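# Pull out the right-side yellow rod and quarter-turn it

## Task

Take the yellow rod closest to right_arm, draw it outward until it stops, then rotate it 90 degrees so its figures end up lying horizontal. It must stay that way after the robot lets go.

## Robot and tools

Robot: two 6-joint arms with parallel grippers. left_arm is on the +y side, right_arm on the -y side. Calibrated bases in the scene frame: left_arm (-0.028, +0.289, +0.027) m, quat_wxyz (+1.000, 0, 0, -0.012); right_arm (-0.040, -0.349, +0.007) m, quat_wxyz (+1.000, 0, 0, +0.016). The scene frame has its origin at table height midway between the nominal bases, +z up and +x out over the table. Hand poses, targets and wrist-camera poses in results are given in each arm's own base frame. The gripper's fingers point along its +z and close along its y. end_effector_position is the point between the pads, about 1 cm short of the fingertips. Reported positions can be off by a few cm, more at long reach.

Row layout, used by execute_actions and move: one flat list of 14 numbers covering both arms, each in [-1, 1]. The first 7 are left_arm and the last 7 are right_arm. Within each arm the order is wrist pitch (joint4), shoulder (joint2), wrist yaw (joint5), wrist roll (joint6), elbow (joint3), waist (joint1), then the opening. The six joint numbers are offsets, not poses. They count from the arm's Joint targets as they stood when the action or move began, not from the previous row. Scale: 1.0 equals 2.224 rad for waist, shoulder and elbow, and 8.485 rad for the three wrist joints. The opening number is absolute: +1 is fully open and -1 is shut. Send 0 offsets to keep an arm where it is commanded, and repeat its current opening to leave the gripper alone, because 0 is itself a command. Stated joint ranges in rad: waist -2.618 to 3.054, shoulder 0.000 to 3.142, elbow 0.000 to 3.142, wrist pitch -1.571 to 1.571, wrist yaw -1.571 to 1.571, wrist roll -2.094 to 2.094. The true ends may differ by 0.059 rad. If an action drives a joint more than 0.059 rad beyond its end, that action is refused for both arms. If the first action fails this check, the whole call is refused. Each control step keeps a joint target within 0.339 rad (big joints) or 2.2 rad (wrist joints) of the measured angle. Targets that would put a gripper more than 200 mm from where it is get scaled back.

execute_actions(actions, cameras): actions is a list of actions. Each action is a table of up to 15 rows, one per 1/30 s step. A shorter table repeats its last row for the remaining steps. cameras takes names, ["all"] or []. By default images come only when actions is empty, and an empty list also reports the scene number and task.

move(target, speed, blend, opening_speed, grip_force, blocking, cameras): target is one 14-number row or a list of up to 15 rows. Every row counts from the same starting Joint targets. All joints move in step along paths of at least 0.5 s, and the paths share 10 s. speed is in rad/s for the joint with the farthest to go: 0.01 to 12.57, default 0.5. You can give one value, or one per target. blend is in rad and rounds corners between listed targets; 0 stops at each one. opening_speed is the rate of change of the opening command per second on the -1..+1 scale, at least 0.2, and gives a gentle close. grip_force is the pad force limit in newtons, 10 to 50 (50 = full). Give one value, or one per arm. It persists once set. Lower forces close slowly. With blocking=false the call returns after about 0.5 s while the motion carries on. The paths do not avoid obstacles or the other arm. The result adds a move: line such as done, off_target, moving, held or fault, plus limits=held when steps were withheld.

wait(seconds 0 to 10, cameras) lets time pass with commands held, and returns early if a running move ends. stop(cameras) brakes a running move. zoom_image(camera, region) enlarges part of the latest image from cam_left_wrist or cam_right_wrist. region is [x0, y0, x1, y1] in pixels, origin at top-left, at most 504 by 504. read_manual(section) returns only licence texts. finished_scene(scene) takes the current scene's integer number and ends that scene irreversibly. After ending the first scene, make no other call in that reply.

Cameras: cam_left_wrist and cam_right_wrist are fisheye wrist cameras, 672x504. Their calibration is given per arm frame, and the image may lag a moving arm.

Result lines: Joint positions and Joint velocities list one block per arm, in the joint order above, plus the pad gap in m (0.094 = fully open). Joint targets is what your next offsets count from. Tool commands shows the current opening commands. grip_measured is the opening measured on the command scale. It reads slightly wide when empty and narrower than the part under a squeeze. To release, command an opening well above it. Joint torques are in N m and are noisy and offset; entries 2, 5 and 6 wrap at ±28. Step readings list sampled joint angles for execute_actions only. The line "joint sent to its limit" means a joint was clipped at its end. "joint command not followed" means the clearance check altered targets on some steps. Velocities reading "within noise" mean the arm is still.

Things to avoid: arms touching or squeezing each other; hitting the table or fixed parts hard; fast moves into contact; targets set far past a contact point, which press hard; dropping or releasing moving parts; strain on a wrist camera cable. Also avoid holding loads or reaching out for long. Heat shows as a MOTOR HOT line at 75 °C. At 90 °C the arm folds and idles, and at 100 °C it goes limp. If an arm is pushing or has been dragged, command its targets back past its measured positions. Every stop of an arm costs, so prefer smooth, moderate moves.

Each tool is called after ">>>" as name(argument=value, ...), one argument or row to a line, values as JSON.

## Session

>>> execute_actions(
  actions=[],
)

Scene clock: 0.00 s.
left_arm: end_effector_position=(+0.4067, +0.0376, +0.1163) grip_measured=+1.000 end_effector_quat_wxyz=(+0.597, -0.093, +0.793, +0.071) | right_arm: end_effector_position=(+0.3928, -0.0048, +0.1143) grip_measured=+1.000 end_effector_quat_wxyz=(+0.608, +0.033, +0.793, -0.013)
Joint names: [wrist pitch, shoulder, wrist yaw, wrist roll, elbow, waist]
Joint positions: left_arm=[0.845 1.542 -0.242 -0.068 0.409 -0.016 0.094] | right_arm=[0.909 1.498 0.082 0.042 0.325 0.023 0.094]
Joint velocities: within noise
Joint torques (N m): no reading
Heat: left arm: 47 °C; right arm: 40 °C.
Joint targets: left_arm=[0.833 1.540 -0.243 -0.068 0.411 -0.016] | right_arm=[0.899 1.495 0.080 0.043 0.328 0.023]
Tool commands: left_gripper/opening=+1.0 right_gripper/opening=+1.0
camera_calibration:
cam_left_wrist: T_world_to_cam=[[0.207287, -0.962694, 0.173931, -0.0790407], [-0.569143, -0.263281, -0.778948, 0.366677], [0.795681, 0.062474, -0.602485, -0.132805], [0, 0, 0, 1]] pos_world=[0.330746, 0.0287439, 0.219357]
cam_right_wrist: T_world_to_cam=[[-0.0674914, -0.98389, 0.165543, -0.00657283], [-0.627243, -0.0871895, -0.773928, 0.366259], [0.775894, -0.156069, -0.611254, -0.115862], [0, 0, 0, 1]] pos_world=[0.319186, 0.0073845, 0.213725]

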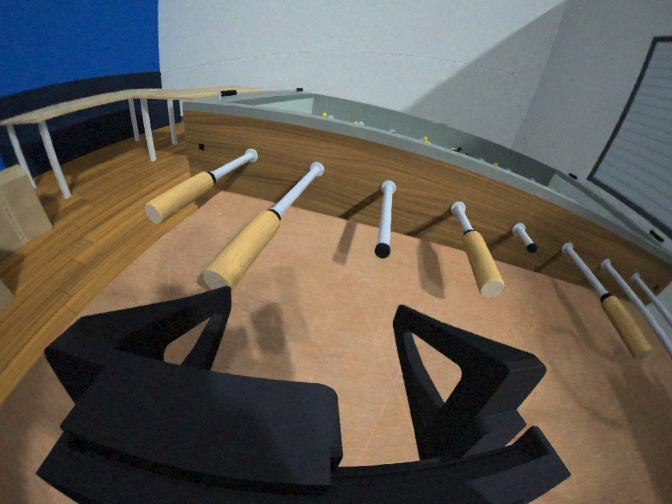

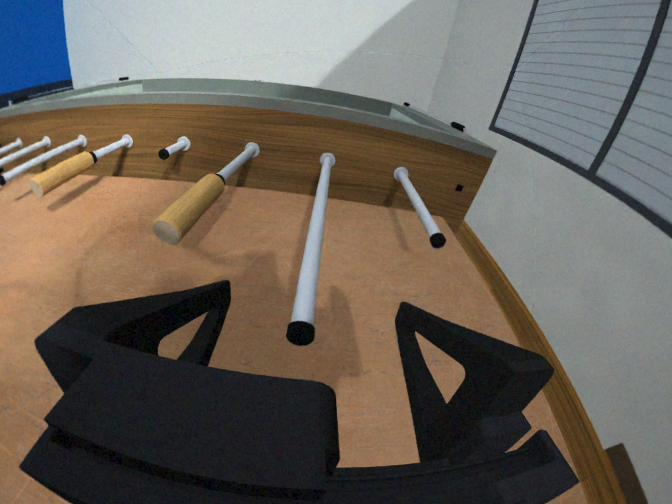

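>>> zoom_image(
  camera="cam_left_wrist",
  region=[290, 80, 530, 200],
)

>>> zoom_image(
  camera="cam_right_wrist",
  region=[100, 60, 500, 360],
)

Scaled by 2.100 from the camera's 672x504 image, which has a finer 960x720 frame.

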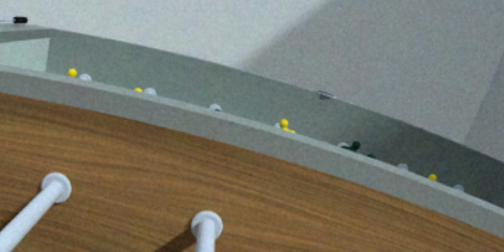

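Scaled by 1.260 from the camera's 672x504 image, which has a finer 960x720 frame.

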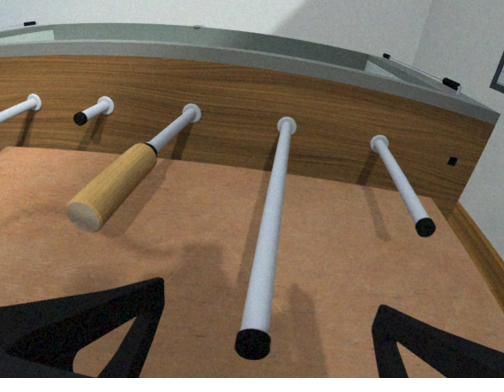

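>>> move(
  target=[0,0,0,0,0,0,1,-0.106,0,-0.01,0,0.393,0,1],
  speed=1,
  cameras=["cam_right_wrist"],
)

Scene clock: 23.30 s.
left_arm: end_effector_position=(+0.4067, +0.0376, +0.1163) grip_measured=+1.000 end_effector_quat_wxyz=(+0.597, -0.093, +0.793, +0.071) | right_arm: end_effector_position=(+0.4913, +0.0107, +0.2878) grip_measured=+1.000 end_effector_quat_wxyz=(+0.592, +0.010, +0.806, +0.016)
Joint names: [wrist pitch, shoulder, wrist yaw, wrist roll, elbow, waist]
Joint positions: left_arm=[0.845 1.542 -0.242 -0.068 0.409 -0.016 0.094] | right_arm=[0.011 1.498 0.008 0.042 1.182 0.023 0.094]
Joint torques (N m): left_arm=[1.87 -6.52 -0.08 0.01 5.57 -0.06] | right_arm=[1.66 -6.37 -0.11 0.02 8.95 0.05]
Heat: left arm: 47 °C; right arm: 40 °C.
Joint targets: left_arm=[0.833 1.540 -0.243 -0.068 0.411 -0.016] | right_arm=[-0.001 1.495 -0.005 0.043 1.203 0.023]
move: done
camera_calibration:
cam_right_wrist: T_world_to_cam=[[0.00876154, -0.989044, 0.147359, -0.045495], [-0.65173, -0.117414, -0.749308, 0.568889], [0.7584, -0.0894733, -0.645619, -0.0661391], [0, 0, 0, 1]] pos_world=[0.42132, 0.0158811, 0.390276]
Images, in order (width x height): cam_right_wrist 672x504.

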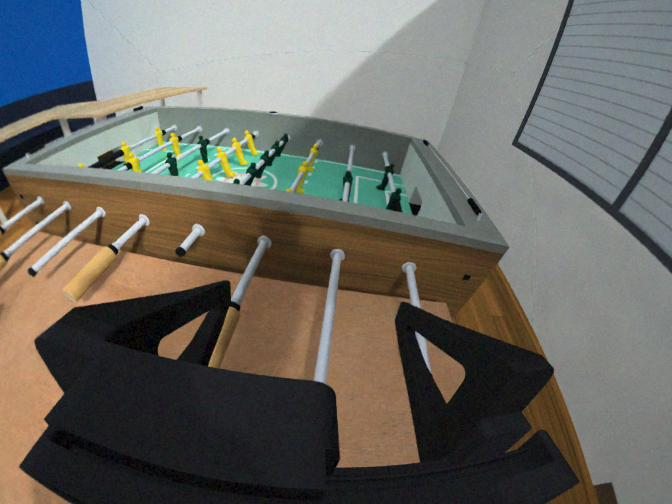

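>>> move(
  target=[0,0,0,0,0,0,1,0.1202,0.2464,0.0451,-0.0051,-0.0805,0.1523,1],
  speed=0.9,
  cameras=["cam_right_wrist","cam_left_wrist"],
)

Scene clock: 73.10 s.
left_arm: end_effector_position=(+0.4067, +0.0376, +0.1163) grip_measured=+1.000 end_effector_quat_wxyz=(+0.597, -0.093, +0.793, +0.071) | right_arm: end_effector_position=(+0.5466, +0.1362, +0.1878) grip_measured=+1.000 end_effector_quat_wxyz=(+0.714, +0.010, +0.700, -0.002)
Joint names: [wrist pitch, shoulder, wrist yaw, wrist roll, elbow, waist]
Joint positions: left_arm=[0.845 1.542 -0.242 -0.068 0.409 -0.016 0.094] | right_arm=[1.012 2.031 0.378 0.004 1.039 0.361 0.094]
Joint torques (N m): left_arm=[1.86 -6.52 -0.08 0.01 5.52 -0.03] | right_arm=[1.79 -8.35 0.05 -0.03 4.75 0.08]
Heat: left arm: 47 °C; right arm: 42 °C.
Joint targets: left_arm=[0.833 1.540 -0.243 -0.068 0.411 -0.016] | right_arm=[1.019 2.043 0.378 0.000 1.024 0.361]
move: done
camera_calibration:
cam_left_wrist: T_world_to_cam=[[0.207287, -0.962694, 0.173931, -0.0790407], [-0.569143, -0.263281, -0.778948, 0.366677], [0.795681, 0.062474, -0.602485, -0.132805], [0, 0, 0, 1]] pos_world=[0.330746, 0.0287439, 0.219357]
cam_right_wrist: T_world_to_cam=[[-0.0691766, -0.983666, 0.166181, 0.131145], [-0.383875, -0.127507, -0.914539, 0.430729], [0.92079, -0.127058, -0.368784, -0.297018], [0, 0, 0, 1]] pos_world=[0.447909, 0.146186, 0.26259]

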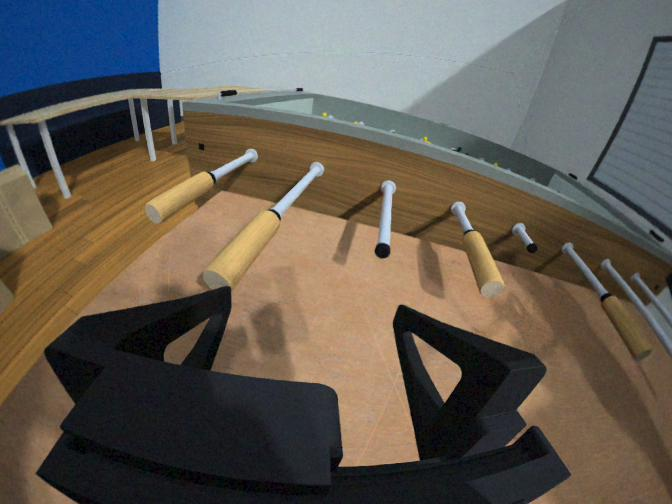

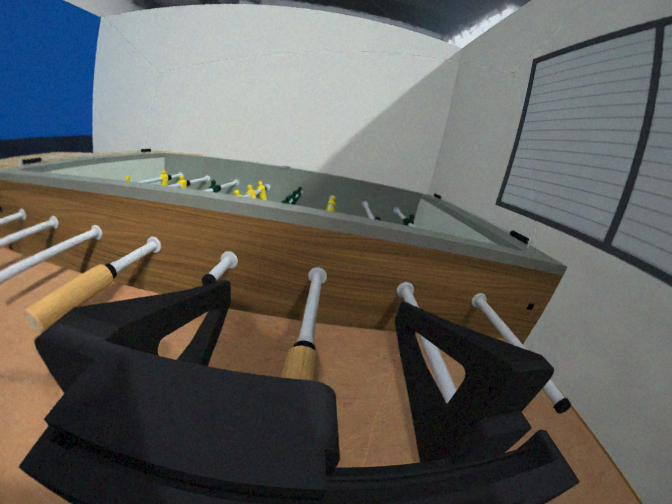

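>>> move(
  target=[0,0,0,0,0,0,1,0.0405,0.1515,0.0005,0,-0.0117,0,1],
  speed=0.5,
  cameras=["cam_right_wrist"],
)

Scene clock: 82.10 s.
left_arm: end_effector_position=(+0.4067, +0.0376, +0.1163) grip_measured=+1.000 end_effector_quat_wxyz=(+0.597, -0.093, +0.793, +0.071) | right_arm: end_effector_position=(+0.5444, +0.1347, +0.0747) grip_measured=+1.000 end_effector_quat_wxyz=(+0.704, +0.008, +0.710, -0.007)
Joint names: [wrist pitch, shoulder, wrist yaw, wrist roll, elbow, waist]
Joint positions: left_arm=[0.845 1.542 -0.242 -0.068 0.409 -0.016 0.094] | right_arm=[1.347 2.365 0.382 0.004 1.009 0.361 0.094]
Joint torques (N m): left_arm=[1.86 -6.5 -0.06 0.01 5.5 -0.02] | right_arm=[1.84 -8.96 0.05 -0.04 3.38 0.08]
Heat: left arm: 47 °C; right arm: 43 °C.
Joint targets: left_arm=[0.833 1.540 -0.243 -0.068 0.411 -0.016] | right_arm=[1.362 2.380 0.382 0.000 0.997 0.361]
move: done
camera_calibration:
cam_right_wrist: T_world_to_cam=[[-0.0681809, -0.981595, 0.178388, 0.146632], [-0.409654, -0.135491, -0.902123, 0.340475], [0.90969, -0.134585, -0.392876, -0.328031], [0, 0, 0, 1]] pos_world=[0.447881, 0.145917, 0.152117]
Images, in order (width x height): cam_right_wrist 672x504.

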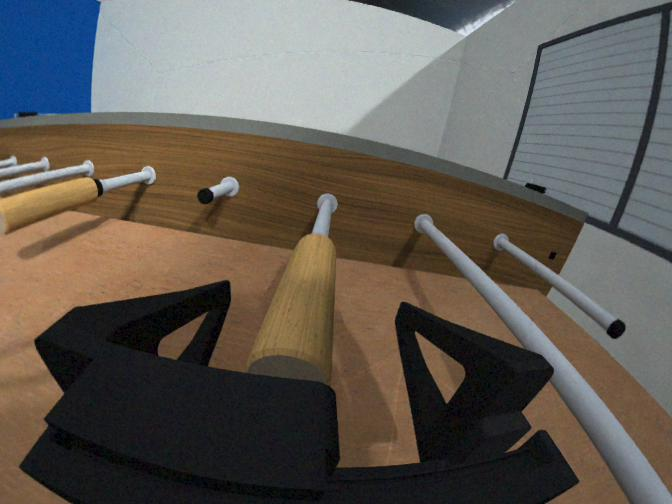

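>>> move(
  target=[0,0,0,0,0,0,1,0,0,0,0,0,0,-0.9],
  opening_speed=0.8,
  cameras=["cam_right_wrist"],
)

Scene clock: 93.90 s.
left_arm: end_effector_position=(+0.4067, +0.0376, +0.1163) grip_measured=+1.000 end_effector_quat_wxyz=(+0.597, -0.093, +0.793, +0.071) | right_arm: end_effector_position=(+0.5440, +0.1384, +0.0749) grip_measured=-0.281 end_effector_quat_wxyz=(+0.704, +0.002, +0.710, -0.002)
Joint names: [wrist pitch, shoulder, wrist yaw, wrist roll, elbow, waist]
Joint positions: left_arm=[0.845 1.542 -0.242 -0.068 0.409 -0.016 0.094] | right_arm=[1.348 2.365 0.37 0.004 1.009 0.364 0.034]
Joint torques (N m): left_arm=[1.86 -6.5 -0.07 0.02 5.49 -0.08] | right_arm=[1.87 -8.96 0.17 -0.04 3.38 -0.18]
Heat: left arm: 47 °C; right arm: 44 °C.
Joint targets: left_arm=[0.833 1.540 -0.243 -0.068 0.411 -0.016] | right_arm=[1.363 2.380 0.382 0.000 0.997 0.361]
move: done
camera_calibration:
cam_right_wrist: T_world_to_cam=[[-0.0540785, -0.982541, 0.178013, 0.142698], [-0.407008, -0.141103, -0.90246, 0.340319], [0.911823, -0.121256, -0.392271, -0.330143], [0, 0, 0, 1]] pos_world=[0.447262, 0.148195, 0.152217]
Images, in order (width x height): cam_right_wrist 672x504.

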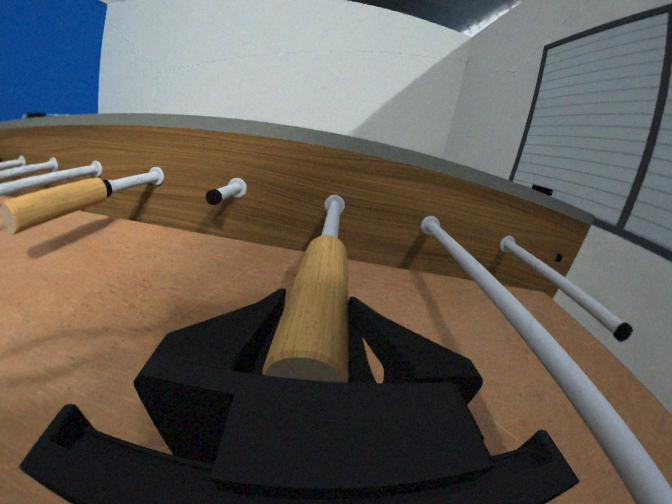

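>>> move(
  target=[0,0,0,0,0,0,1,0,0,0,-0.1874,0,0,-0.9],
  speed=1,
  cameras=["cam_right_wrist","cam_left_wrist"],
)

Scene clock: 102.63 s.
left_arm: end_effector_position=(+0.4067, +0.0376, +0.1163) grip_measured=+1.000 end_effector_quat_wxyz=(+0.597, -0.093, +0.793, +0.071) | right_arm: end_effector_position=(+0.5434, +0.1418, +0.0712) grip_measured=-0.294 end_effector_quat_wxyz=(+0.493, -0.509, +0.502, -0.496)
Joint names: [wrist pitch, shoulder, wrist yaw, wrist roll, elbow, waist]
Joint positions: left_arm=[0.845 1.542 -0.242 -0.068 0.409 -0.016 0.094] | right_arm=[1.332 2.365 0.363 -1.572 1.009 0.368 0.033]
Joint torques (N m): left_arm=[1.86 -6.46 -0.07 0.01 5.5 -0.06] | right_arm=[2.01 -8.96 0.27 -0.25 3.4 -0.53]
Heat: left arm: 47 °C; right arm: 44 °C.
Joint targets: left_arm=[0.833 1.540 -0.243 -0.068 0.411 -0.016] | right_arm=[1.362 2.380 0.382 -1.590 0.997 0.361]
move: done
camera_calibration:
cam_left_wrist: T_world_to_cam=[[0.207287, -0.962694, 0.173931, -0.0790407], [-0.569143, -0.263281, -0.778948, 0.366677], [0.795681, 0.062474, -0.602485, -0.132805], [0, 0, 0, 1]] pos_world=[0.330746, 0.0287439, 0.219357]
cam_right_wrist: T_world_to_cam=[[-0.0281426, 0.187705, 0.981822, -0.0906142], [-0.390856, -0.90608, 0.162021, 0.361141], [0.920021, -0.379192, 0.0988651, -0.333462], [0, 0, 0, 1]] pos_world=[0.445396, 0.217785, 0.0634224]

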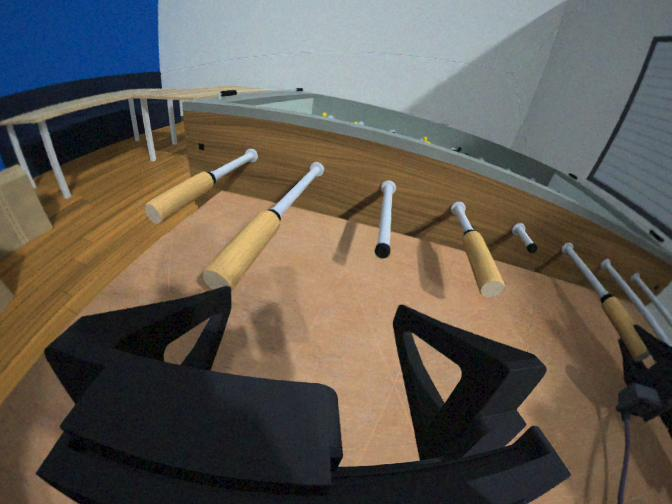

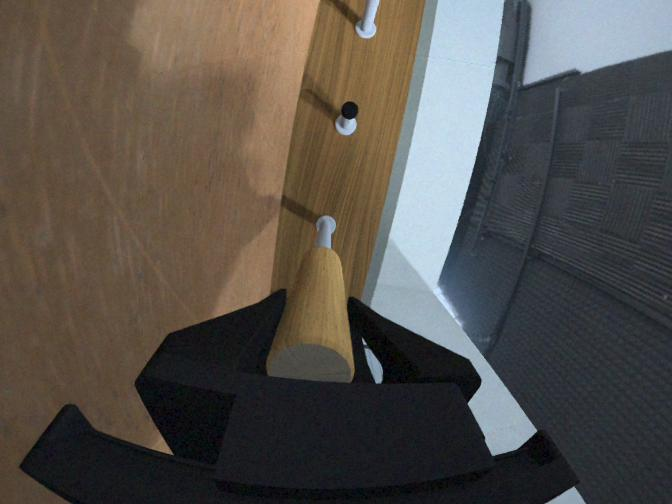

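>>> move(
  target=[
    [0,0,0,0,0,0,1,0,0,0,0,0,0,1],
    [0,0,0,0,0,0,1,0,0,0,0.1874,0,0,1],
    [0,0,0,0,0,0,1,-0.0405,-0.1515,-0.0005,0.1874,0.0117,0,1],
    [0,0,0,0,0,0,1,-0.2599,-0.098,-0.0226,0.2156,0.4982,-0.0321,1],
  ],
  speed=[1,1.2,0.7,1.2],
  blend=[0,0.03,0.05,0],
  cameras=["cam_right_wrist"],
)

Scene clock: 143.90 s.
left_arm: end_effector_position=(+0.4067, +0.0376, +0.1163) grip_measured=+1.000 end_effector_quat_wxyz=(+0.597, -0.093, +0.793, +0.071) | right_arm: end_effector_position=(+0.5511, +0.1330, +0.1928) grip_measured=+0.998 end_effector_quat_wxyz=(+0.344, +0.000, +0.939, -0.004)
Joint names: [wrist pitch, shoulder, wrist yaw, wrist roll, elbow, waist]
Joint positions: left_arm=[0.845 1.542 -0.242 -0.068 0.409 -0.016 0.094] | right_arm=[-0.829 2.141 0.197 0.227 2.078 0.297 0.094]
Joint torques (N m): left_arm=[1.85 -6.53 -0.07 0.01 5.5 -0.09] | right_arm=[1.18 -9.46 0.07 0.13 9.01 -0.65]
Heat: left arm: 47 °C; right arm: 46 °C.
Joint targets: left_arm=[0.833 1.540 -0.243 -0.068 0.411 -0.016] | right_arm=[-0.842 2.162 0.191 0.239 2.106 0.290]
move: done
camera_calibration:
cam_right_wrist: T_world_to_cam=[[0.102174, -0.981799, 0.160098, 0.033962], [-0.949235, -0.14436, -0.279488, 0.628073], [0.297513, -0.123414, -0.946708, 0.154706], [0, 0, 0, 1]] pos_world=[0.546691, 0.143105, 0.316563]
Images, in order (width x height): cam_right_wrist 672x504.

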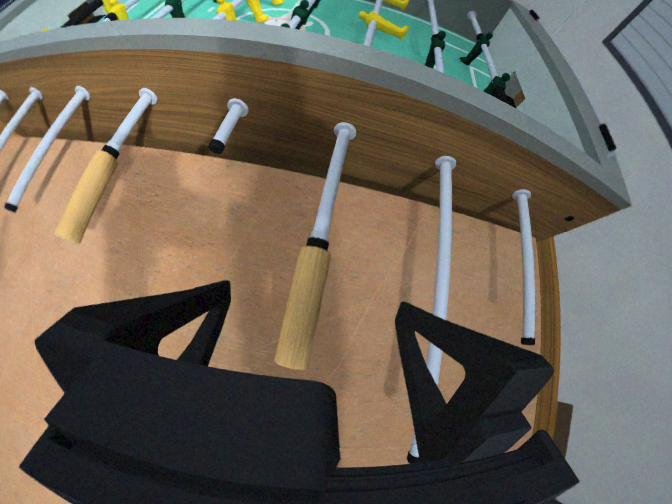

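>>> move(
  target=[
    [0,0,0,0,0,0,1,0.0504,0.0126,0,0,-0.1938,0.0054,1],
    [0,0,0,0,0,0,1,0.0504,0.0126,0,0,-0.1938,0.0054,-0.9],
  ],
  speed=0.4,
  opening_speed=0.8,
  cameras=["cam_right_wrist"],
)

Scene clock: 171.33 s.
left_arm: end_effector_position=(+0.4067, +0.0376, +0.1163) grip_measured=+1.000 end_effector_quat_wxyz=(+0.597, -0.093, +0.793, +0.071) | right_arm: end_effector_position=(+0.5524, +0.1380, +0.0817) grip_measured=-0.291 end_effector_quat_wxyz=(+0.339, +0.002, +0.941, +0.005)
Joint names: [wrist pitch, shoulder, wrist yaw, wrist roll, elbow, waist]
Joint positions: left_arm=[0.845 1.542 -0.242 -0.068 0.409 -0.016 0.094] | right_arm=[-0.419 2.174 0.182 0.241 1.692 0.301 0.033]
Joint torques (N m): left_arm=[1.85 -6.5 -0.06 0.02 5.49 -0.06] | right_arm=[1.34 -9.99 0.22 -0.02 5.49 0.16]
Heat: left arm: 46 °C; right arm: 43 °C.
Joint targets: left_arm=[0.833 1.540 -0.243 -0.068 0.411 -0.016] | right_arm=[-0.415 2.190 0.191 0.239 1.674 0.302]
move: done
camera_calibration:
cam_right_wrist: T_world_to_cam=[[0.105339, -0.984404, 0.140897, 0.0567391], [-0.952078, -0.140747, -0.271548, 0.599374], [0.287144, -0.105541, -0.952055, 0.0534736], [0, 0, 0, 1]] pos_world=[0.549319, 0.145858, 0.205674]
Images, in order (width x height): cam_right_wrist 672x504.

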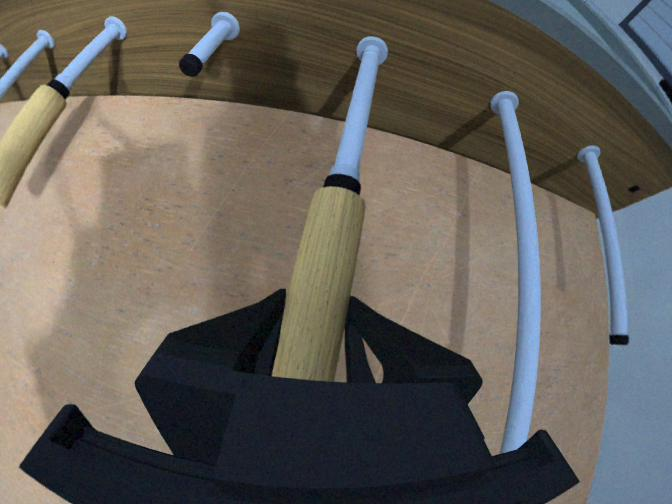

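>>> move(
  target=[
    [0,0,0,0,0,0,1,0.0112,-0.0796,0.0025,0.0033,-0.121,0.0133,-0.9],
    [0,0,0,0,0,0,1,0.0186,-0.1538,0.0057,0.0073,-0.2235,0.0324,-0.9],
    [0,0,0,0,0,0,1,0.0233,-0.2572,0.0114,0.0145,-0.3449,0.0679,-0.9],
  ],
  speed=0.35,
  blend=[0.03,0.03,0],
  cameras=["cam_right_wrist"],
)

Scene clock: 185.30 s.
left_arm: end_effector_position=(+0.4067, +0.0376, +0.1163) grip_measured=+1.000 end_effector_quat_wxyz=(+0.597, -0.093, +0.793, +0.071) | right_arm: end_effector_position=(+0.4657, +0.1420, +0.0899) grip_measured=-0.309 end_effector_quat_wxyz=(+0.445, +0.049, +0.892, +0.056)
Joint names: [wrist pitch, shoulder, wrist yaw, wrist roll, elbow, waist]
Joint positions: left_arm=[0.845 1.542 -0.242 -0.068 0.409 -0.016 0.094] | right_arm=[0.139 1.796 0.252 0.373 0.992 0.386 0.032]
Joint velocities: left_arm=[within noise] | right_arm=[0.154 0.022 0.007 0.007 0.002 -0.002 -0.002]
Joint torques (N m): left_arm=[1.85 -6.53 -0.07 0.01 5.52 -0.03] | right_arm=[-1.59 -22.6 0.53 -0.13 0.23 5.98]
Heat: left arm: 46 °C; right arm: 43 °C.
Joint targets: left_arm=[0.833 1.540 -0.243 -0.068 0.411 -0.016] | right_arm=[-0.217 1.618 0.287 0.362 0.907 0.453]
move: off_target (right_arm); right_arm: the wrist pitch is farthest, 0.356 rad from its target
camera_calibration:
cam_right_wrist: T_world_to_cam=[[0.0304127, -0.999132, 0.0284655, 0.11577], [-0.867054, -0.0405396, -0.496563, 0.485989], [0.497286, -0.0095793, -0.867534, -0.0324891], [0, 0, 0, 1]] pos_world=[0.434014, 0.13506, 0.209843]
Images, in order (width x height): cam_right_wrist 672x504.

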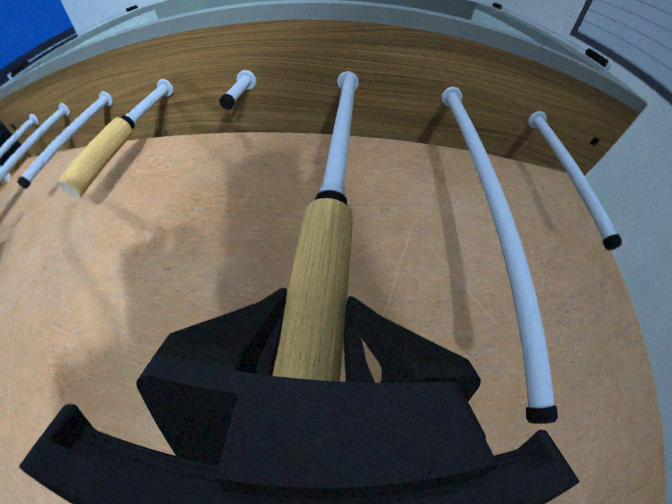

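>>> move(
  target=[
    [0,0,0,0,0,0,1,0.042,0.081,-0.0041,0.0013,0.036,-0.030,-0.9],
    [0,0,0,0,0,0,1,0.042,0.081,-0.0041,0.0013,0.036,-0.030,1],
  ],
  opening_speed=1.5,
  cameras=["cam_right_wrist"],
)

Scene clock: 195.40 s.
left_arm: end_effector_position=(+0.4067, +0.0376, +0.1163) grip_measured=+1.000 end_effector_quat_wxyz=(+0.597, -0.093, +0.793, +0.071) | right_arm: end_effector_position=(+0.4659, +0.1438, +0.0807) grip_measured=+0.998 end_effector_quat_wxyz=(+0.438, +0.050, +0.896, +0.058)
Joint names: [wrist pitch, shoulder, wrist yaw, wrist roll, elbow, waist]
Joint positions: left_arm=[0.845 1.542 -0.242 -0.068 0.409 -0.016 0.094] | right_arm=[0.148 1.819 0.244 0.381 0.992 0.387 0.094]
Joint torques (N m): left_arm=[1.87 -6.46 -0.06 0 5.49 -0.08] | right_arm=[1.45 -9.58 0.23 -0.08 5.89 -0.01]
Heat: left arm: 46 °C; right arm: 44 °C.
Joint targets: left_arm=[0.833 1.540 -0.243 -0.068 0.411 -0.016] | right_arm=[0.139 1.799 0.252 0.373 0.987 0.386]
move: done; target 2's new numbers were sent with right_arm's wrist pitch 0.038 rad from that target
camera_calibration:
cam_right_wrist: T_world_to_cam=[[0.0325224, -0.99921, 0.0228534, 0.117256], [-0.874492, -0.0395197, -0.483428, 0.484034], [0.483949, -0.00426288, -0.875086, -0.0344813], [0, 0, 0, 1]] pos_world=[0.436158, 0.136146, 0.201142]
Images, in order (width x height): cam_right_wrist 672x504.

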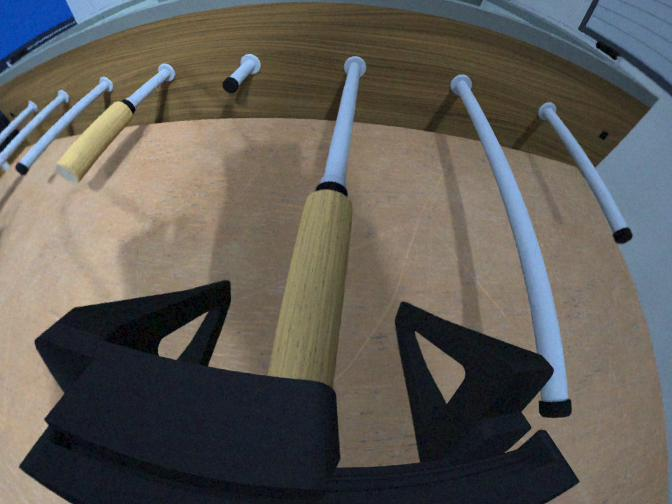

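>>> move(
  target=[0,0,0,0,0,0,1,-0.09,0,0,0,0.42,0,1],
  speed=0.8,
  cameras=["cam_right_wrist"],
)

>>> zoom_image(
  camera="cam_right_wrist",
  region=[160, 40, 520, 310],
)

Scene clock: 207.43 s.
left_arm: end_effector_position=(+0.4067, +0.0376, +0.1163) grip_measured=+1.000 end_effector_quat_wxyz=(+0.597, -0.093, +0.793, +0.071) | right_arm: end_effector_position=(+0.5104, +0.1618, +0.3364) grip_measured=+0.998 end_effector_quat_wxyz=(+0.502, +0.059, +0.858, +0.089)
Joint names: [wrist pitch, shoulder, wrist yaw, wrist roll, elbow, waist]
Joint positions: left_arm=[0.845 1.542 -0.242 -0.068 0.409 -0.016 0.094] | right_arm=[-0.609 1.808 0.244 0.381 1.9 0.387 0.094]
Joint torques (N m): left_arm=[1.86 -6.49 -0.08 0.01 5.52 -0.08] | right_arm=[1.55 -9.22 0.2 -0.08 8.64 -0.01]
Heat: left arm: 46 °C; right arm: 43 °C.
Joint targets: left_arm=[0.833 1.540 -0.243 -0.068 0.411 -0.016] | right_arm=[-0.624 1.799 0.252 0.373 1.922 0.386]
move: done
camera_calibration:
cam_right_wrist: T_world_to_cam=[[0.0330212, -0.998891, -0.0335501, 0.146622], [-0.79175, -0.00565774, -0.610819, 0.642252], [0.609952, 0.0467333, -0.791059, 0.0669775], [0, 0, 0, 1]] pos_world=[0.462808, 0.146963, 0.450202]
Images, in order (width x height): cam_right_wrist 672x504.

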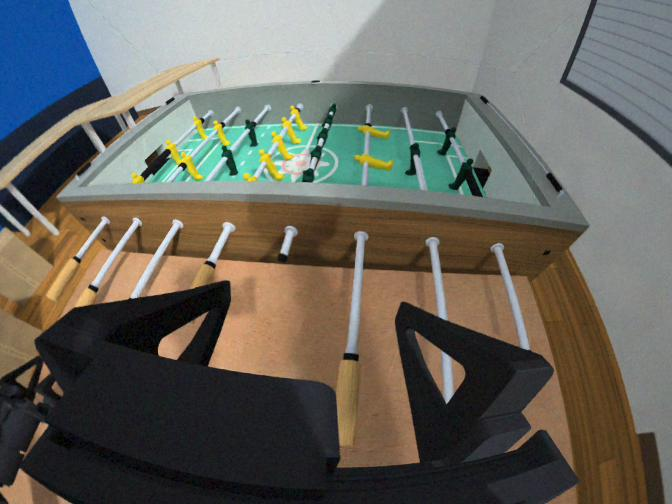

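Scaled by 1.400 from the camera's 672x504 image, which has a finer 960x720 frame.

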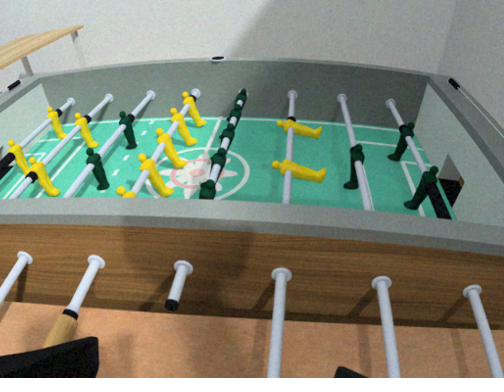

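>>> finished_scene(
  scene=2,
)

The scene is finished: the task was done.


## Next scene

The same job, from a new start.

>>> execute_actions(
  actions=[],
  cameras=["cam_right_wrist"],
)

>>> move(
  target=[0,0,0,0,0,0,1,-0.106,0,0,0,0.393,0,1],
  speed=1.2,
  cameras=["cam_right_wrist"],
)

Scene clock: 0.00 s.
left_arm: end_effector_position=(+0.4148, +0.0165, +0.1259) grip_measured=+1.000 end_effector_quat_wxyz=(+0.618, -0.002, +0.786, +0.007) | right_arm: end_effector_position=(+0.3922, -0.0470, +0.1045) grip_measured=+1.000 end_effector_quat_wxyz=(+0.587, +0.099, +0.798, -0.097)
Joint names: [wrist pitch, shoulder, wrist yaw, wrist roll, elbow, waist]
Joint positions: left_arm=[0.901 1.55 0.039 0.018 0.411 0.054 0.094] | right_arm=[0.87 1.537 0.277 0.046 0.357 0.003 0.094]
Joint velocities: within noise
Joint torques (N m): no reading
Heat: left arm: 44 °C; right arm: 37 °C.
Joint targets: left_arm=[0.889 1.548 0.039 0.019 0.413 0.054] | right_arm=[0.861 1.534 0.278 0.048 0.360 0.003]
Tool commands: left_gripper/opening=+1.0 right_gripper/opening=+1.0
camera_calibration:
cam_right_wrist: T_world_to_cam=[[-0.259579, -0.939623, 0.222998, 0.0249194], [-0.669667, 0.00876005, -0.74261, 0.372385], [0.695819, -0.3421, -0.631508, -0.103244], [0, 0, 0, 1]] pos_world=[0.327681, -0.015167, 0.20578]
Images, in order (width x height): cam_right_wrist 672x504.

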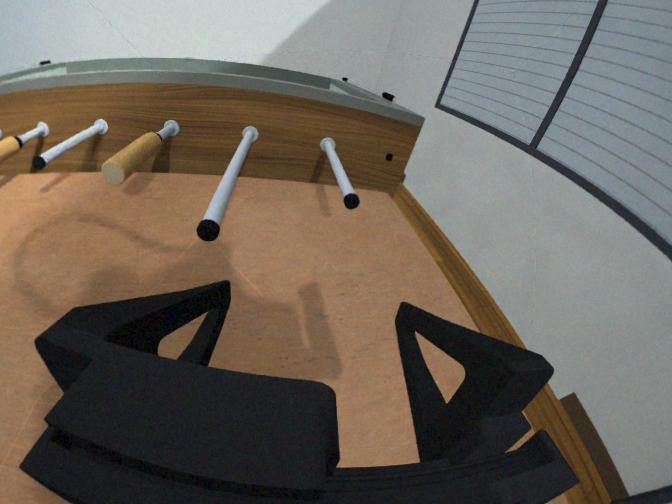

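Scene clock: 1.73 s.
left_arm: end_effector_position=(+0.4148, +0.0165, +0.1259) grip_measured=+1.000 end_effector_quat_wxyz=(+0.618, -0.002, +0.786, +0.007) | right_arm: end_effector_position=(+0.4919, -0.0468, +0.2792) grip_measured=+1.000 end_effector_quat_wxyz=(+0.572, +0.097, +0.809, -0.099)
Joint names: [wrist pitch, shoulder, wrist yaw, wrist roll, elbow, waist]
Joint positions: left_arm=[0.901 1.55 0.039 0.018 0.411 0.054 0.094] | right_arm=[-0.026 1.537 0.278 0.046 1.216 0.003 0.094]
Joint torques (N m): left_arm=[1.85 -6.82 0 0.02 5.65 -0.06] | right_arm=[1.55 -6.76 0.1 0.02 8.7 0.03]
Heat: left arm: 44 °C; right arm: 37 °C.
Joint targets: left_arm=[0.889 1.548 0.039 0.019 0.413 0.054] | right_arm=[-0.038 1.534 0.277 0.048 1.234 0.003]
move: done
camera_calibration:
cam_right_wrist: T_world_to_cam=[[-0.251406, -0.939482, 0.23274, 0.00534642], [-0.696923, 0.00885031, -0.717091, 0.575269], [0.671635, -0.342483, -0.656972, -0.0432076], [0, 0, 0, 1]] pos_world=[0.431282, -0.0148663, 0.38289]
Images, in order (width x height): cam_right_wrist 672x504.

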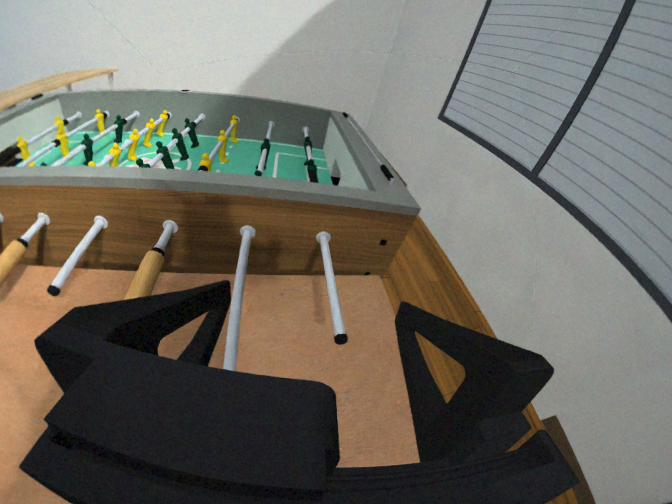

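>>> move(
  target=[0,0,0,0,0,0,1,0.0938,0.3741,0.0053,-0.0057,0.1682,0.1362,1],
  speed=1,
  cameras=["cam_right_wrist"],
)

Scene clock: 22.10 s.
left_arm: end_effector_position=(+0.4148, +0.0165, +0.1259) grip_measured=+1.000 end_effector_quat_wxyz=(+0.618, -0.002, +0.786, +0.007) | right_arm: end_effector_position=(+0.6503, +0.1517, +0.1691) grip_measured=+1.000 end_effector_quat_wxyz=(+0.697, +0.000, +0.717, -0.006)
Joint names: [wrist pitch, shoulder, wrist yaw, wrist roll, elbow, waist]
Joint positions: left_arm=[0.901 1.55 0.039 0.018 0.411 0.054 0.094] | right_arm=[0.747 2.359 0.321 0.001 1.583 0.313 0.094]
Joint torques (N m): left_arm=[1.85 -6.8 -0.01 0.02 5.68 -0.02] | right_arm=[1.75 -11.88 0.08 -0.02 8.54 -0.59]
Heat: left arm: 44 °C; right arm: 39 °C.
Joint targets: left_arm=[0.889 1.548 0.039 0.019 0.413 0.054] | right_arm=[0.757 2.366 0.322 -0.001 1.608 0.306]
move: done
camera_calibration:
cam_right_wrist: T_world_to_cam=[[-0.0523296, -0.980966, 0.186996, 0.141839], [-0.42469, -0.147615, -0.893223, 0.481529], [0.903825, -0.126157, -0.408882, -0.379706], [0, 0, 0, 1]] pos_world=[0.555111, 0.162317, 0.248335]
Images, in order (width x height): cam_right_wrist 672x504.

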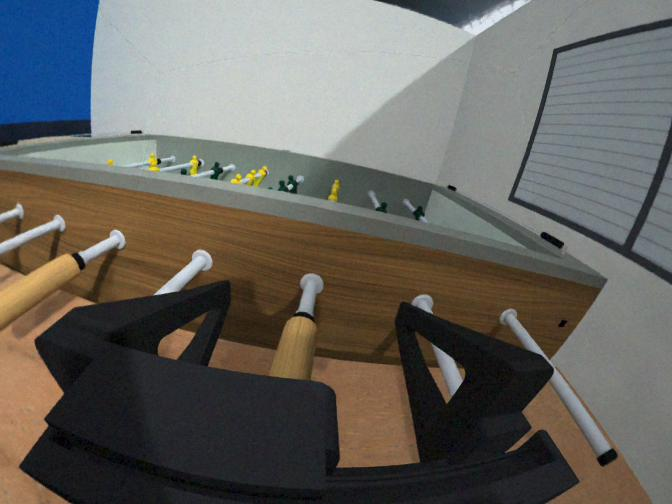

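>>> move(
  target=[
    [0,0,0,0,0,0,1,0.0295,0.1102,0,0,0.003,0,1],
    [0,0,0,0,0,0,1,0.0295,0.1102,0,0,0.003,0,-0.9],
  ],
  speed=0.5,
  opening_speed=0.9,
  cameras=["cam_right_wrist"],
)

Scene clock: 41.87 s.
left_arm: end_effector_position=(+0.4148, +0.0165, +0.1259) grip_measured=+1.000 end_effector_quat_wxyz=(+0.618, -0.002, +0.786, +0.007) | right_arm: end_effector_position=(+0.6540, +0.1568, +0.0790) grip_measured=-0.276 end_effector_quat_wxyz=(+0.706, -0.003, +0.709, +0.003)
Joint names: [wrist pitch, shoulder, wrist yaw, wrist roll, elbow, waist]
Joint positions: left_arm=[0.901 1.55 0.039 0.018 0.411 0.054 0.094] | right_arm=[1.001 2.6 0.307 0.001 1.594 0.315 0.034]
Joint torques (N m): left_arm=[1.85 -6.75 0 0.01 5.65 -0.05] | right_arm=[1.77 -12.1 0.2 -0.02 7.39 -0.79]
Heat: left arm: 44 °C; right arm: 42 °C.
Joint targets: left_arm=[0.889 1.548 0.039 0.019 0.413 0.054] | right_arm=[1.008 2.611 0.322 -0.001 1.615 0.306]
move: done
camera_calibration:
cam_right_wrist: T_world_to_cam=[[-0.040839, -0.983064, 0.178653, 0.157346], [-0.401529, -0.147582, -0.903877, 0.388991], [0.914935, -0.108648, -0.388701, -0.43087], [0, 0, 0, 1]] pos_world=[0.556836, 0.165276, 0.15601]
Images, in order (width x height): cam_right_wrist 672x504.

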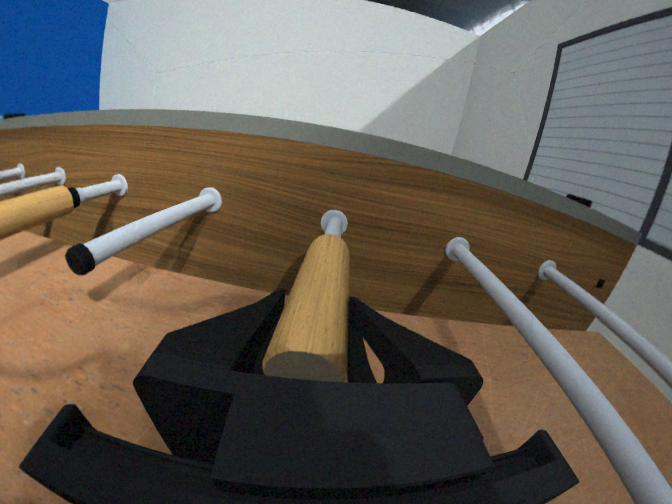

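>>> move(
  target=[
    [0,0,0,0,0,0,1,0,0,0,-0.1873,0,0,-0.9],
    [0,0,0,0,0,0,1,0.026,-0.0755,0.0091,-0.1873,-0.1825,0.0346,-0.9],
    [0,0,0,0,0,0,1,0.0486,-0.1281,0.0177,-0.1873,-0.321,0.0674,-0.9],
    [0,0,0,0,0,0,1,0.0651,-0.1574,0.027,-0.1873,-0.4155,0.103,-0.9],
  ],
  speed=[1.1,0.4,0.4,0.3],
  blend=[0.02,0.03,0.03,0],
  cameras=["cam_right_wrist"],
)

Scene clock: 61.63 s.
left_arm: end_effector_position=(+0.4148, +0.0165, +0.1259) grip_measured=+1.000 end_effector_quat_wxyz=(+0.618, -0.002, +0.786, +0.007) | right_arm: end_effector_position=(+0.4806, +0.1765, +0.0699) grip_measured=-0.297 end_effector_quat_wxyz=(+0.500, -0.526, +0.489, -0.484)
Joint names: [wrist pitch, shoulder, wrist yaw, wrist roll, elbow, waist]
Joint positions: left_arm=[0.901 1.55 0.039 0.018 0.411 0.054 0.094] | right_arm=[1.455 2.29 0.452 -1.576 0.8 0.505 0.033]
Joint torques (N m): left_arm=[1.86 -6.82 0 0 5.63 -0.08] | right_arm=[2.58 -11.48 1.14 -0.14 -4.71 2.77]
Heat: left arm: 44 °C; right arm: 42 °C.
Joint targets: left_arm=[0.889 1.548 0.039 0.019 0.413 0.054] | right_arm=[1.554 2.261 0.551 -1.590 0.691 0.535]
joint sent to its limit (right arm) — the wrist pitch, upper limit.
move: off_target (right_arm); right_arm: the elbow is farthest, 0.110 rad from its target
camera_calibration:
cam_right_wrist: T_world_to_cam=[[-0.0289965, 0.197233, 0.979928, -0.0987254], [-0.346001, -0.921716, 0.175279, 0.348581], [0.937786, -0.333974, 0.0949696, -0.278665], [0, 0, 0, 1]] pos_world=[0.379075, 0.247698, 0.0621096]
Images, in order (width x height): cam_right_wrist 672x504.

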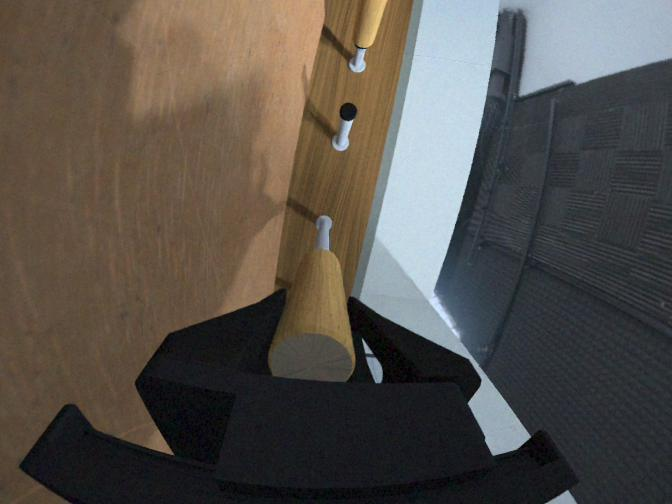

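>>> move(
  target=[
    [0,0,0,0,0,0,1,-0.0123,0.013,-0.0117,0.0016,0.049,-0.0135,-0.9],
    [0,0,0,0,0,0,1,-0.0123,0.013,-0.0117,0.0016,0.049,-0.0135,1],
    [0,0,0,0,0,0,1,-0.0123,0.013,-0.0117,0.1874,0.049,-0.0135,1],
    [0,0,0,0,0,0,1,-0.0547,-0.161,-0.0071,0.1874,0.0549,-0.0135,1],
    [0,0,0,0,0,0,1,-0.2715,-0.1295,-0.0369,0.2226,0.509,-0.076,1],
  ],
  speed=[0.5,0.5,1.3,0.6,1.3],
  blend=[0,0,0.03,0.05,0],
  cameras=["cam_right_wrist"],
)

Scene clock: 86.90 s.
left_arm: end_effector_position=(+0.4148, +0.0165, +0.1259) grip_measured=+1.000 end_effector_quat_wxyz=(+0.618, -0.002, +0.786, +0.007) | right_arm: end_effector_position=(+0.5031, +0.1512, +0.1925) grip_measured=+0.998 end_effector_quat_wxyz=(+0.348, +0.000, +0.937, -0.002)
Joint names: [wrist pitch, shoulder, wrist yaw, wrist roll, elbow, waist]
Joint positions: left_arm=[0.901 1.55 0.039 0.018 0.411 0.054 0.094] | right_arm=[-0.737 1.955 0.245 0.287 1.796 0.373 0.094]
Joint torques (N m): left_arm=[1.85 -6.75 0 0.01 5.65 -0.08] | right_arm=[1.12 -8.42 0.11 0.14 8.91 -0.59]
Heat: left arm: 44 °C; right arm: 45 °C.
Joint targets: left_arm=[0.889 1.548 0.039 0.019 0.413 0.054] | right_arm=[-0.750 1.973 0.238 0.299 1.823 0.366]
move: done
camera_calibration:
cam_right_wrist: T_world_to_cam=[[0.101184, -0.982264, 0.157859, 0.0578791], [-0.946526, -0.143908, -0.288754, 0.585359], [0.30635, -0.120201, -0.9443, 0.165612], [0, 0, 0, 1]] pos_world=[0.497466, 0.160997, 0.316275]
Images, in order (width x height): cam_right_wrist 672x504.

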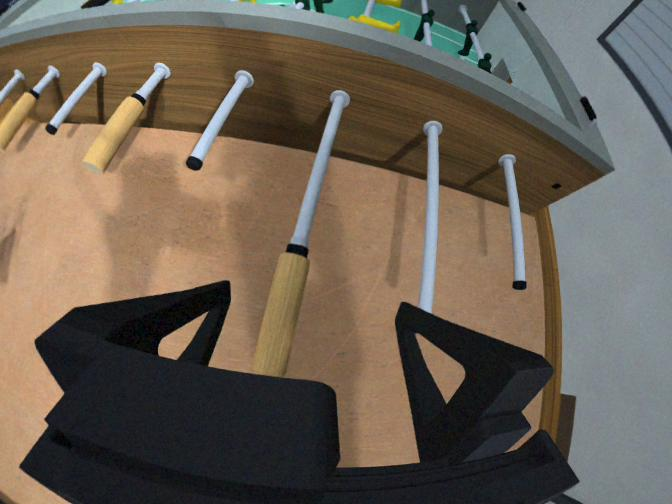

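>>> move(
  target=[
    [0,0,0,0,0,0,1,0.0494,0.0297,0.0028,0.0035,-0.1722,0.0171,1],
    [0,0,0,0,0,0,1,0.0494,0.0297,0.0028,0.0035,-0.1722,0.0171,-0.9],
  ],
  speed=0.4,
  opening_speed=0.9,
  cameras=["cam_right_wrist"],
)

Scene clock: 107.50 s.
left_arm: end_effector_position=(+0.4148, +0.0165, +0.1259) grip_measured=+1.000 end_effector_quat_wxyz=(+0.618, -0.002, +0.786, +0.007) | right_arm: end_effector_position=(+0.5008, +0.1719, +0.0817) grip_measured=-0.299 end_effector_quat_wxyz=(+0.346, +0.003, +0.938, +0.016)
Joint names: [wrist pitch, shoulder, wrist yaw, wrist roll, elbow, waist]
Joint positions: left_arm=[0.901 1.55 0.039 0.018 0.411 0.054 0.094] | right_arm=[-0.325 2.026 0.233 0.331 1.455 0.408 0.033]
Joint torques (N m): left_arm=[1.85 -6.79 -0.01 0 5.64 -0.1] | right_arm=[1.23 -9.1 0.47 -0.02 5.52 -0.27]
Heat: left arm: 44 °C; right arm: 42 °C.
Joint targets: left_arm=[0.889 1.548 0.039 0.019 0.413 0.054] | right_arm=[-0.331 2.039 0.262 0.328 1.440 0.404]
move: done
camera_calibration:
cam_right_wrist: T_world_to_cam=[[0.109894, -0.986491, 0.121483, 0.09524], [-0.946793, -0.141094, -0.289267, 0.55382], [0.3025, -0.0832311, -0.949508, 0.0602211], [0, 0, 0, 1]] pos_world=[0.49567, 0.177106, 0.205812]
Images, in order (width x height): cam_right_wrist 672x504.

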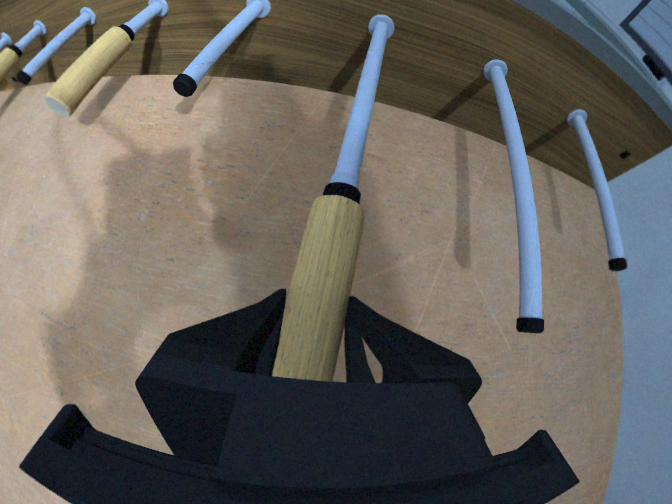

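>>> move(
  target=[0,0,0,0,0,0,1,0.0058,-0.054,0.0028,0.0035,-0.0805,0.0175,-0.9],
  speed=0.25,
  cameras=["cam_right_wrist"],
)

Scene clock: 114.20 s.
left_arm: end_effector_position=(+0.4148, +0.0165, +0.1259) grip_measured=+1.000 end_effector_quat_wxyz=(+0.618, -0.002, +0.786, +0.007) | right_arm: end_effector_position=(+0.4969, +0.1748, +0.0817) grip_measured=-0.299 end_effector_quat_wxyz=(+0.393, +0.014, +0.919, +0.032)
Joint names: [wrist pitch, shoulder, wrist yaw, wrist roll, elbow, waist]
Joint positions: left_arm=[0.901 1.55 0.039 0.018 0.411 0.054 0.094] | right_arm=[-0.123 1.976 0.255 0.348 1.305 0.423 0.033]
Joint torques (N m): left_arm=[1.85 -6.79 -0.01 0.01 5.64 -0.03] | right_arm=[0.02 -14.28 0.49 0.11 3.38 1.84]
Heat: left arm: 44 °C; right arm: 42 °C.
Joint targets: left_arm=[0.889 1.548 0.039 0.019 0.413 0.054] | right_arm=[-0.281 1.919 0.286 0.358 1.261 0.443]
move: off_target (right_arm); right_arm: the wrist pitch is farthest, 0.158 rad from its target
camera_calibration:
cam_right_wrist: T_world_to_cam=[[0.087558, -0.991739, 0.0937458, 0.112767], [-0.91423, -0.117375, -0.387823, 0.538361], [0.395623, -0.0517482, -0.916954, 0.00709862], [0, 0, 0, 1]] pos_world=[0.479503, 0.175392, 0.204727]
Images, in order (width x height): cam_right_wrist 672x504.

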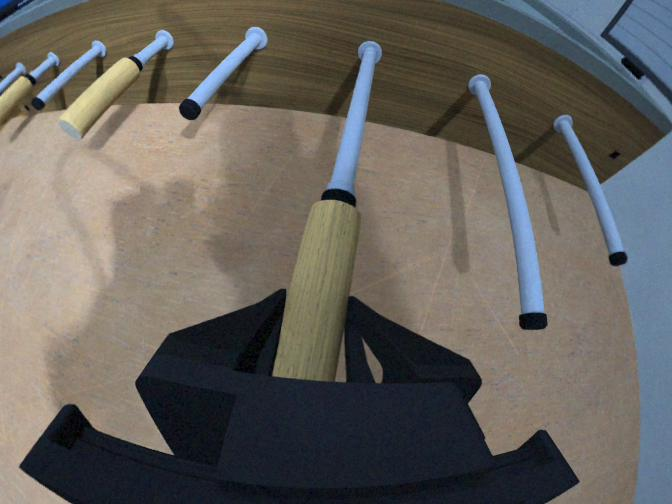

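>>> move(
  target=[
    [0,0,0,0,0,0,1,0.0186,0.0256,-0.0037,-0.001,0.0198,-0.009,-0.9],
    [0,0,0,0,0,0,1,0.0186,0.0256,-0.0037,-0.001,0.0198,-0.009,1],
    [0,0,0,0,0,0,1,-0.0714,0.0256,-0.0037,-0.001,0.38,-0.009,1],
  ],
  speed=[0.5,0.5,0.8],
  cameras=["cam_right_wrist"],
)

Scene clock: 129.67 s.
left_arm: end_effector_position=(+0.4148, +0.0165, +0.1259) grip_measured=+1.000 end_effector_quat_wxyz=(+0.618, -0.002, +0.786, +0.007) | right_arm: end_effector_position=(+0.5090, +0.1811, +0.2785) grip_measured=+0.998 end_effector_quat_wxyz=(+0.405, +0.015, +0.913, +0.040)
Joint names: [wrist pitch, shoulder, wrist yaw, wrist roll, elbow, waist]
Joint positions: left_arm=[0.901 1.55 0.039 0.018 0.411 0.054 0.094] | right_arm=[-0.872 1.977 0.251 0.348 2.088 0.423 0.094]
Joint torques (N m): left_arm=[1.86 -6.82 0.01 0.01 5.65 -0.02] | right_arm=[1.3 -9.88 0.18 0.03 8.09 0.05]
Heat: left arm: 44 °C; right arm: 41 °C.
Joint targets: left_arm=[0.889 1.548 0.039 0.019 0.413 0.054] | right_arm=[-0.887 1.976 0.255 0.350 2.106 0.423]
move: done
camera_calibration:
cam_right_wrist: T_world_to_cam=[[0.0880903, -0.992835, 0.0807375, 0.103082], [-0.902916, -0.113817, -0.414474, 0.627469], [0.420694, -0.036388, -0.906473, 0.164605], [0, 0, 0, 1]] pos_world=[0.488223, 0.17975, 0.400957]
Images, in order (width x height): cam_right_wrist 672x504.

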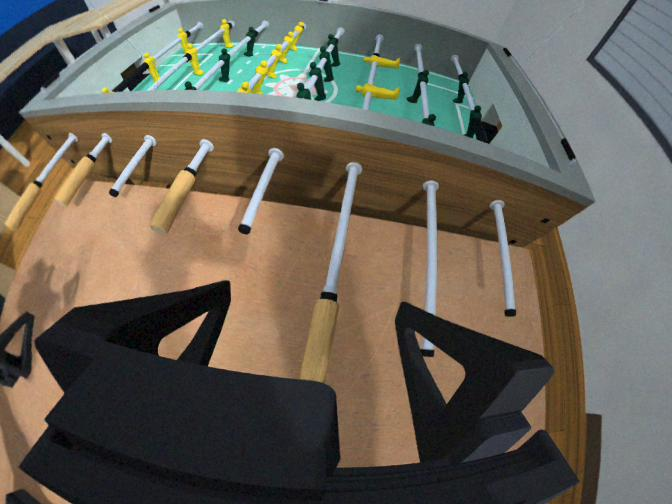

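Men flat, rod out to its stop.

>>> finished_scene(
  scene=3,
)

The scene is finished: the task was done.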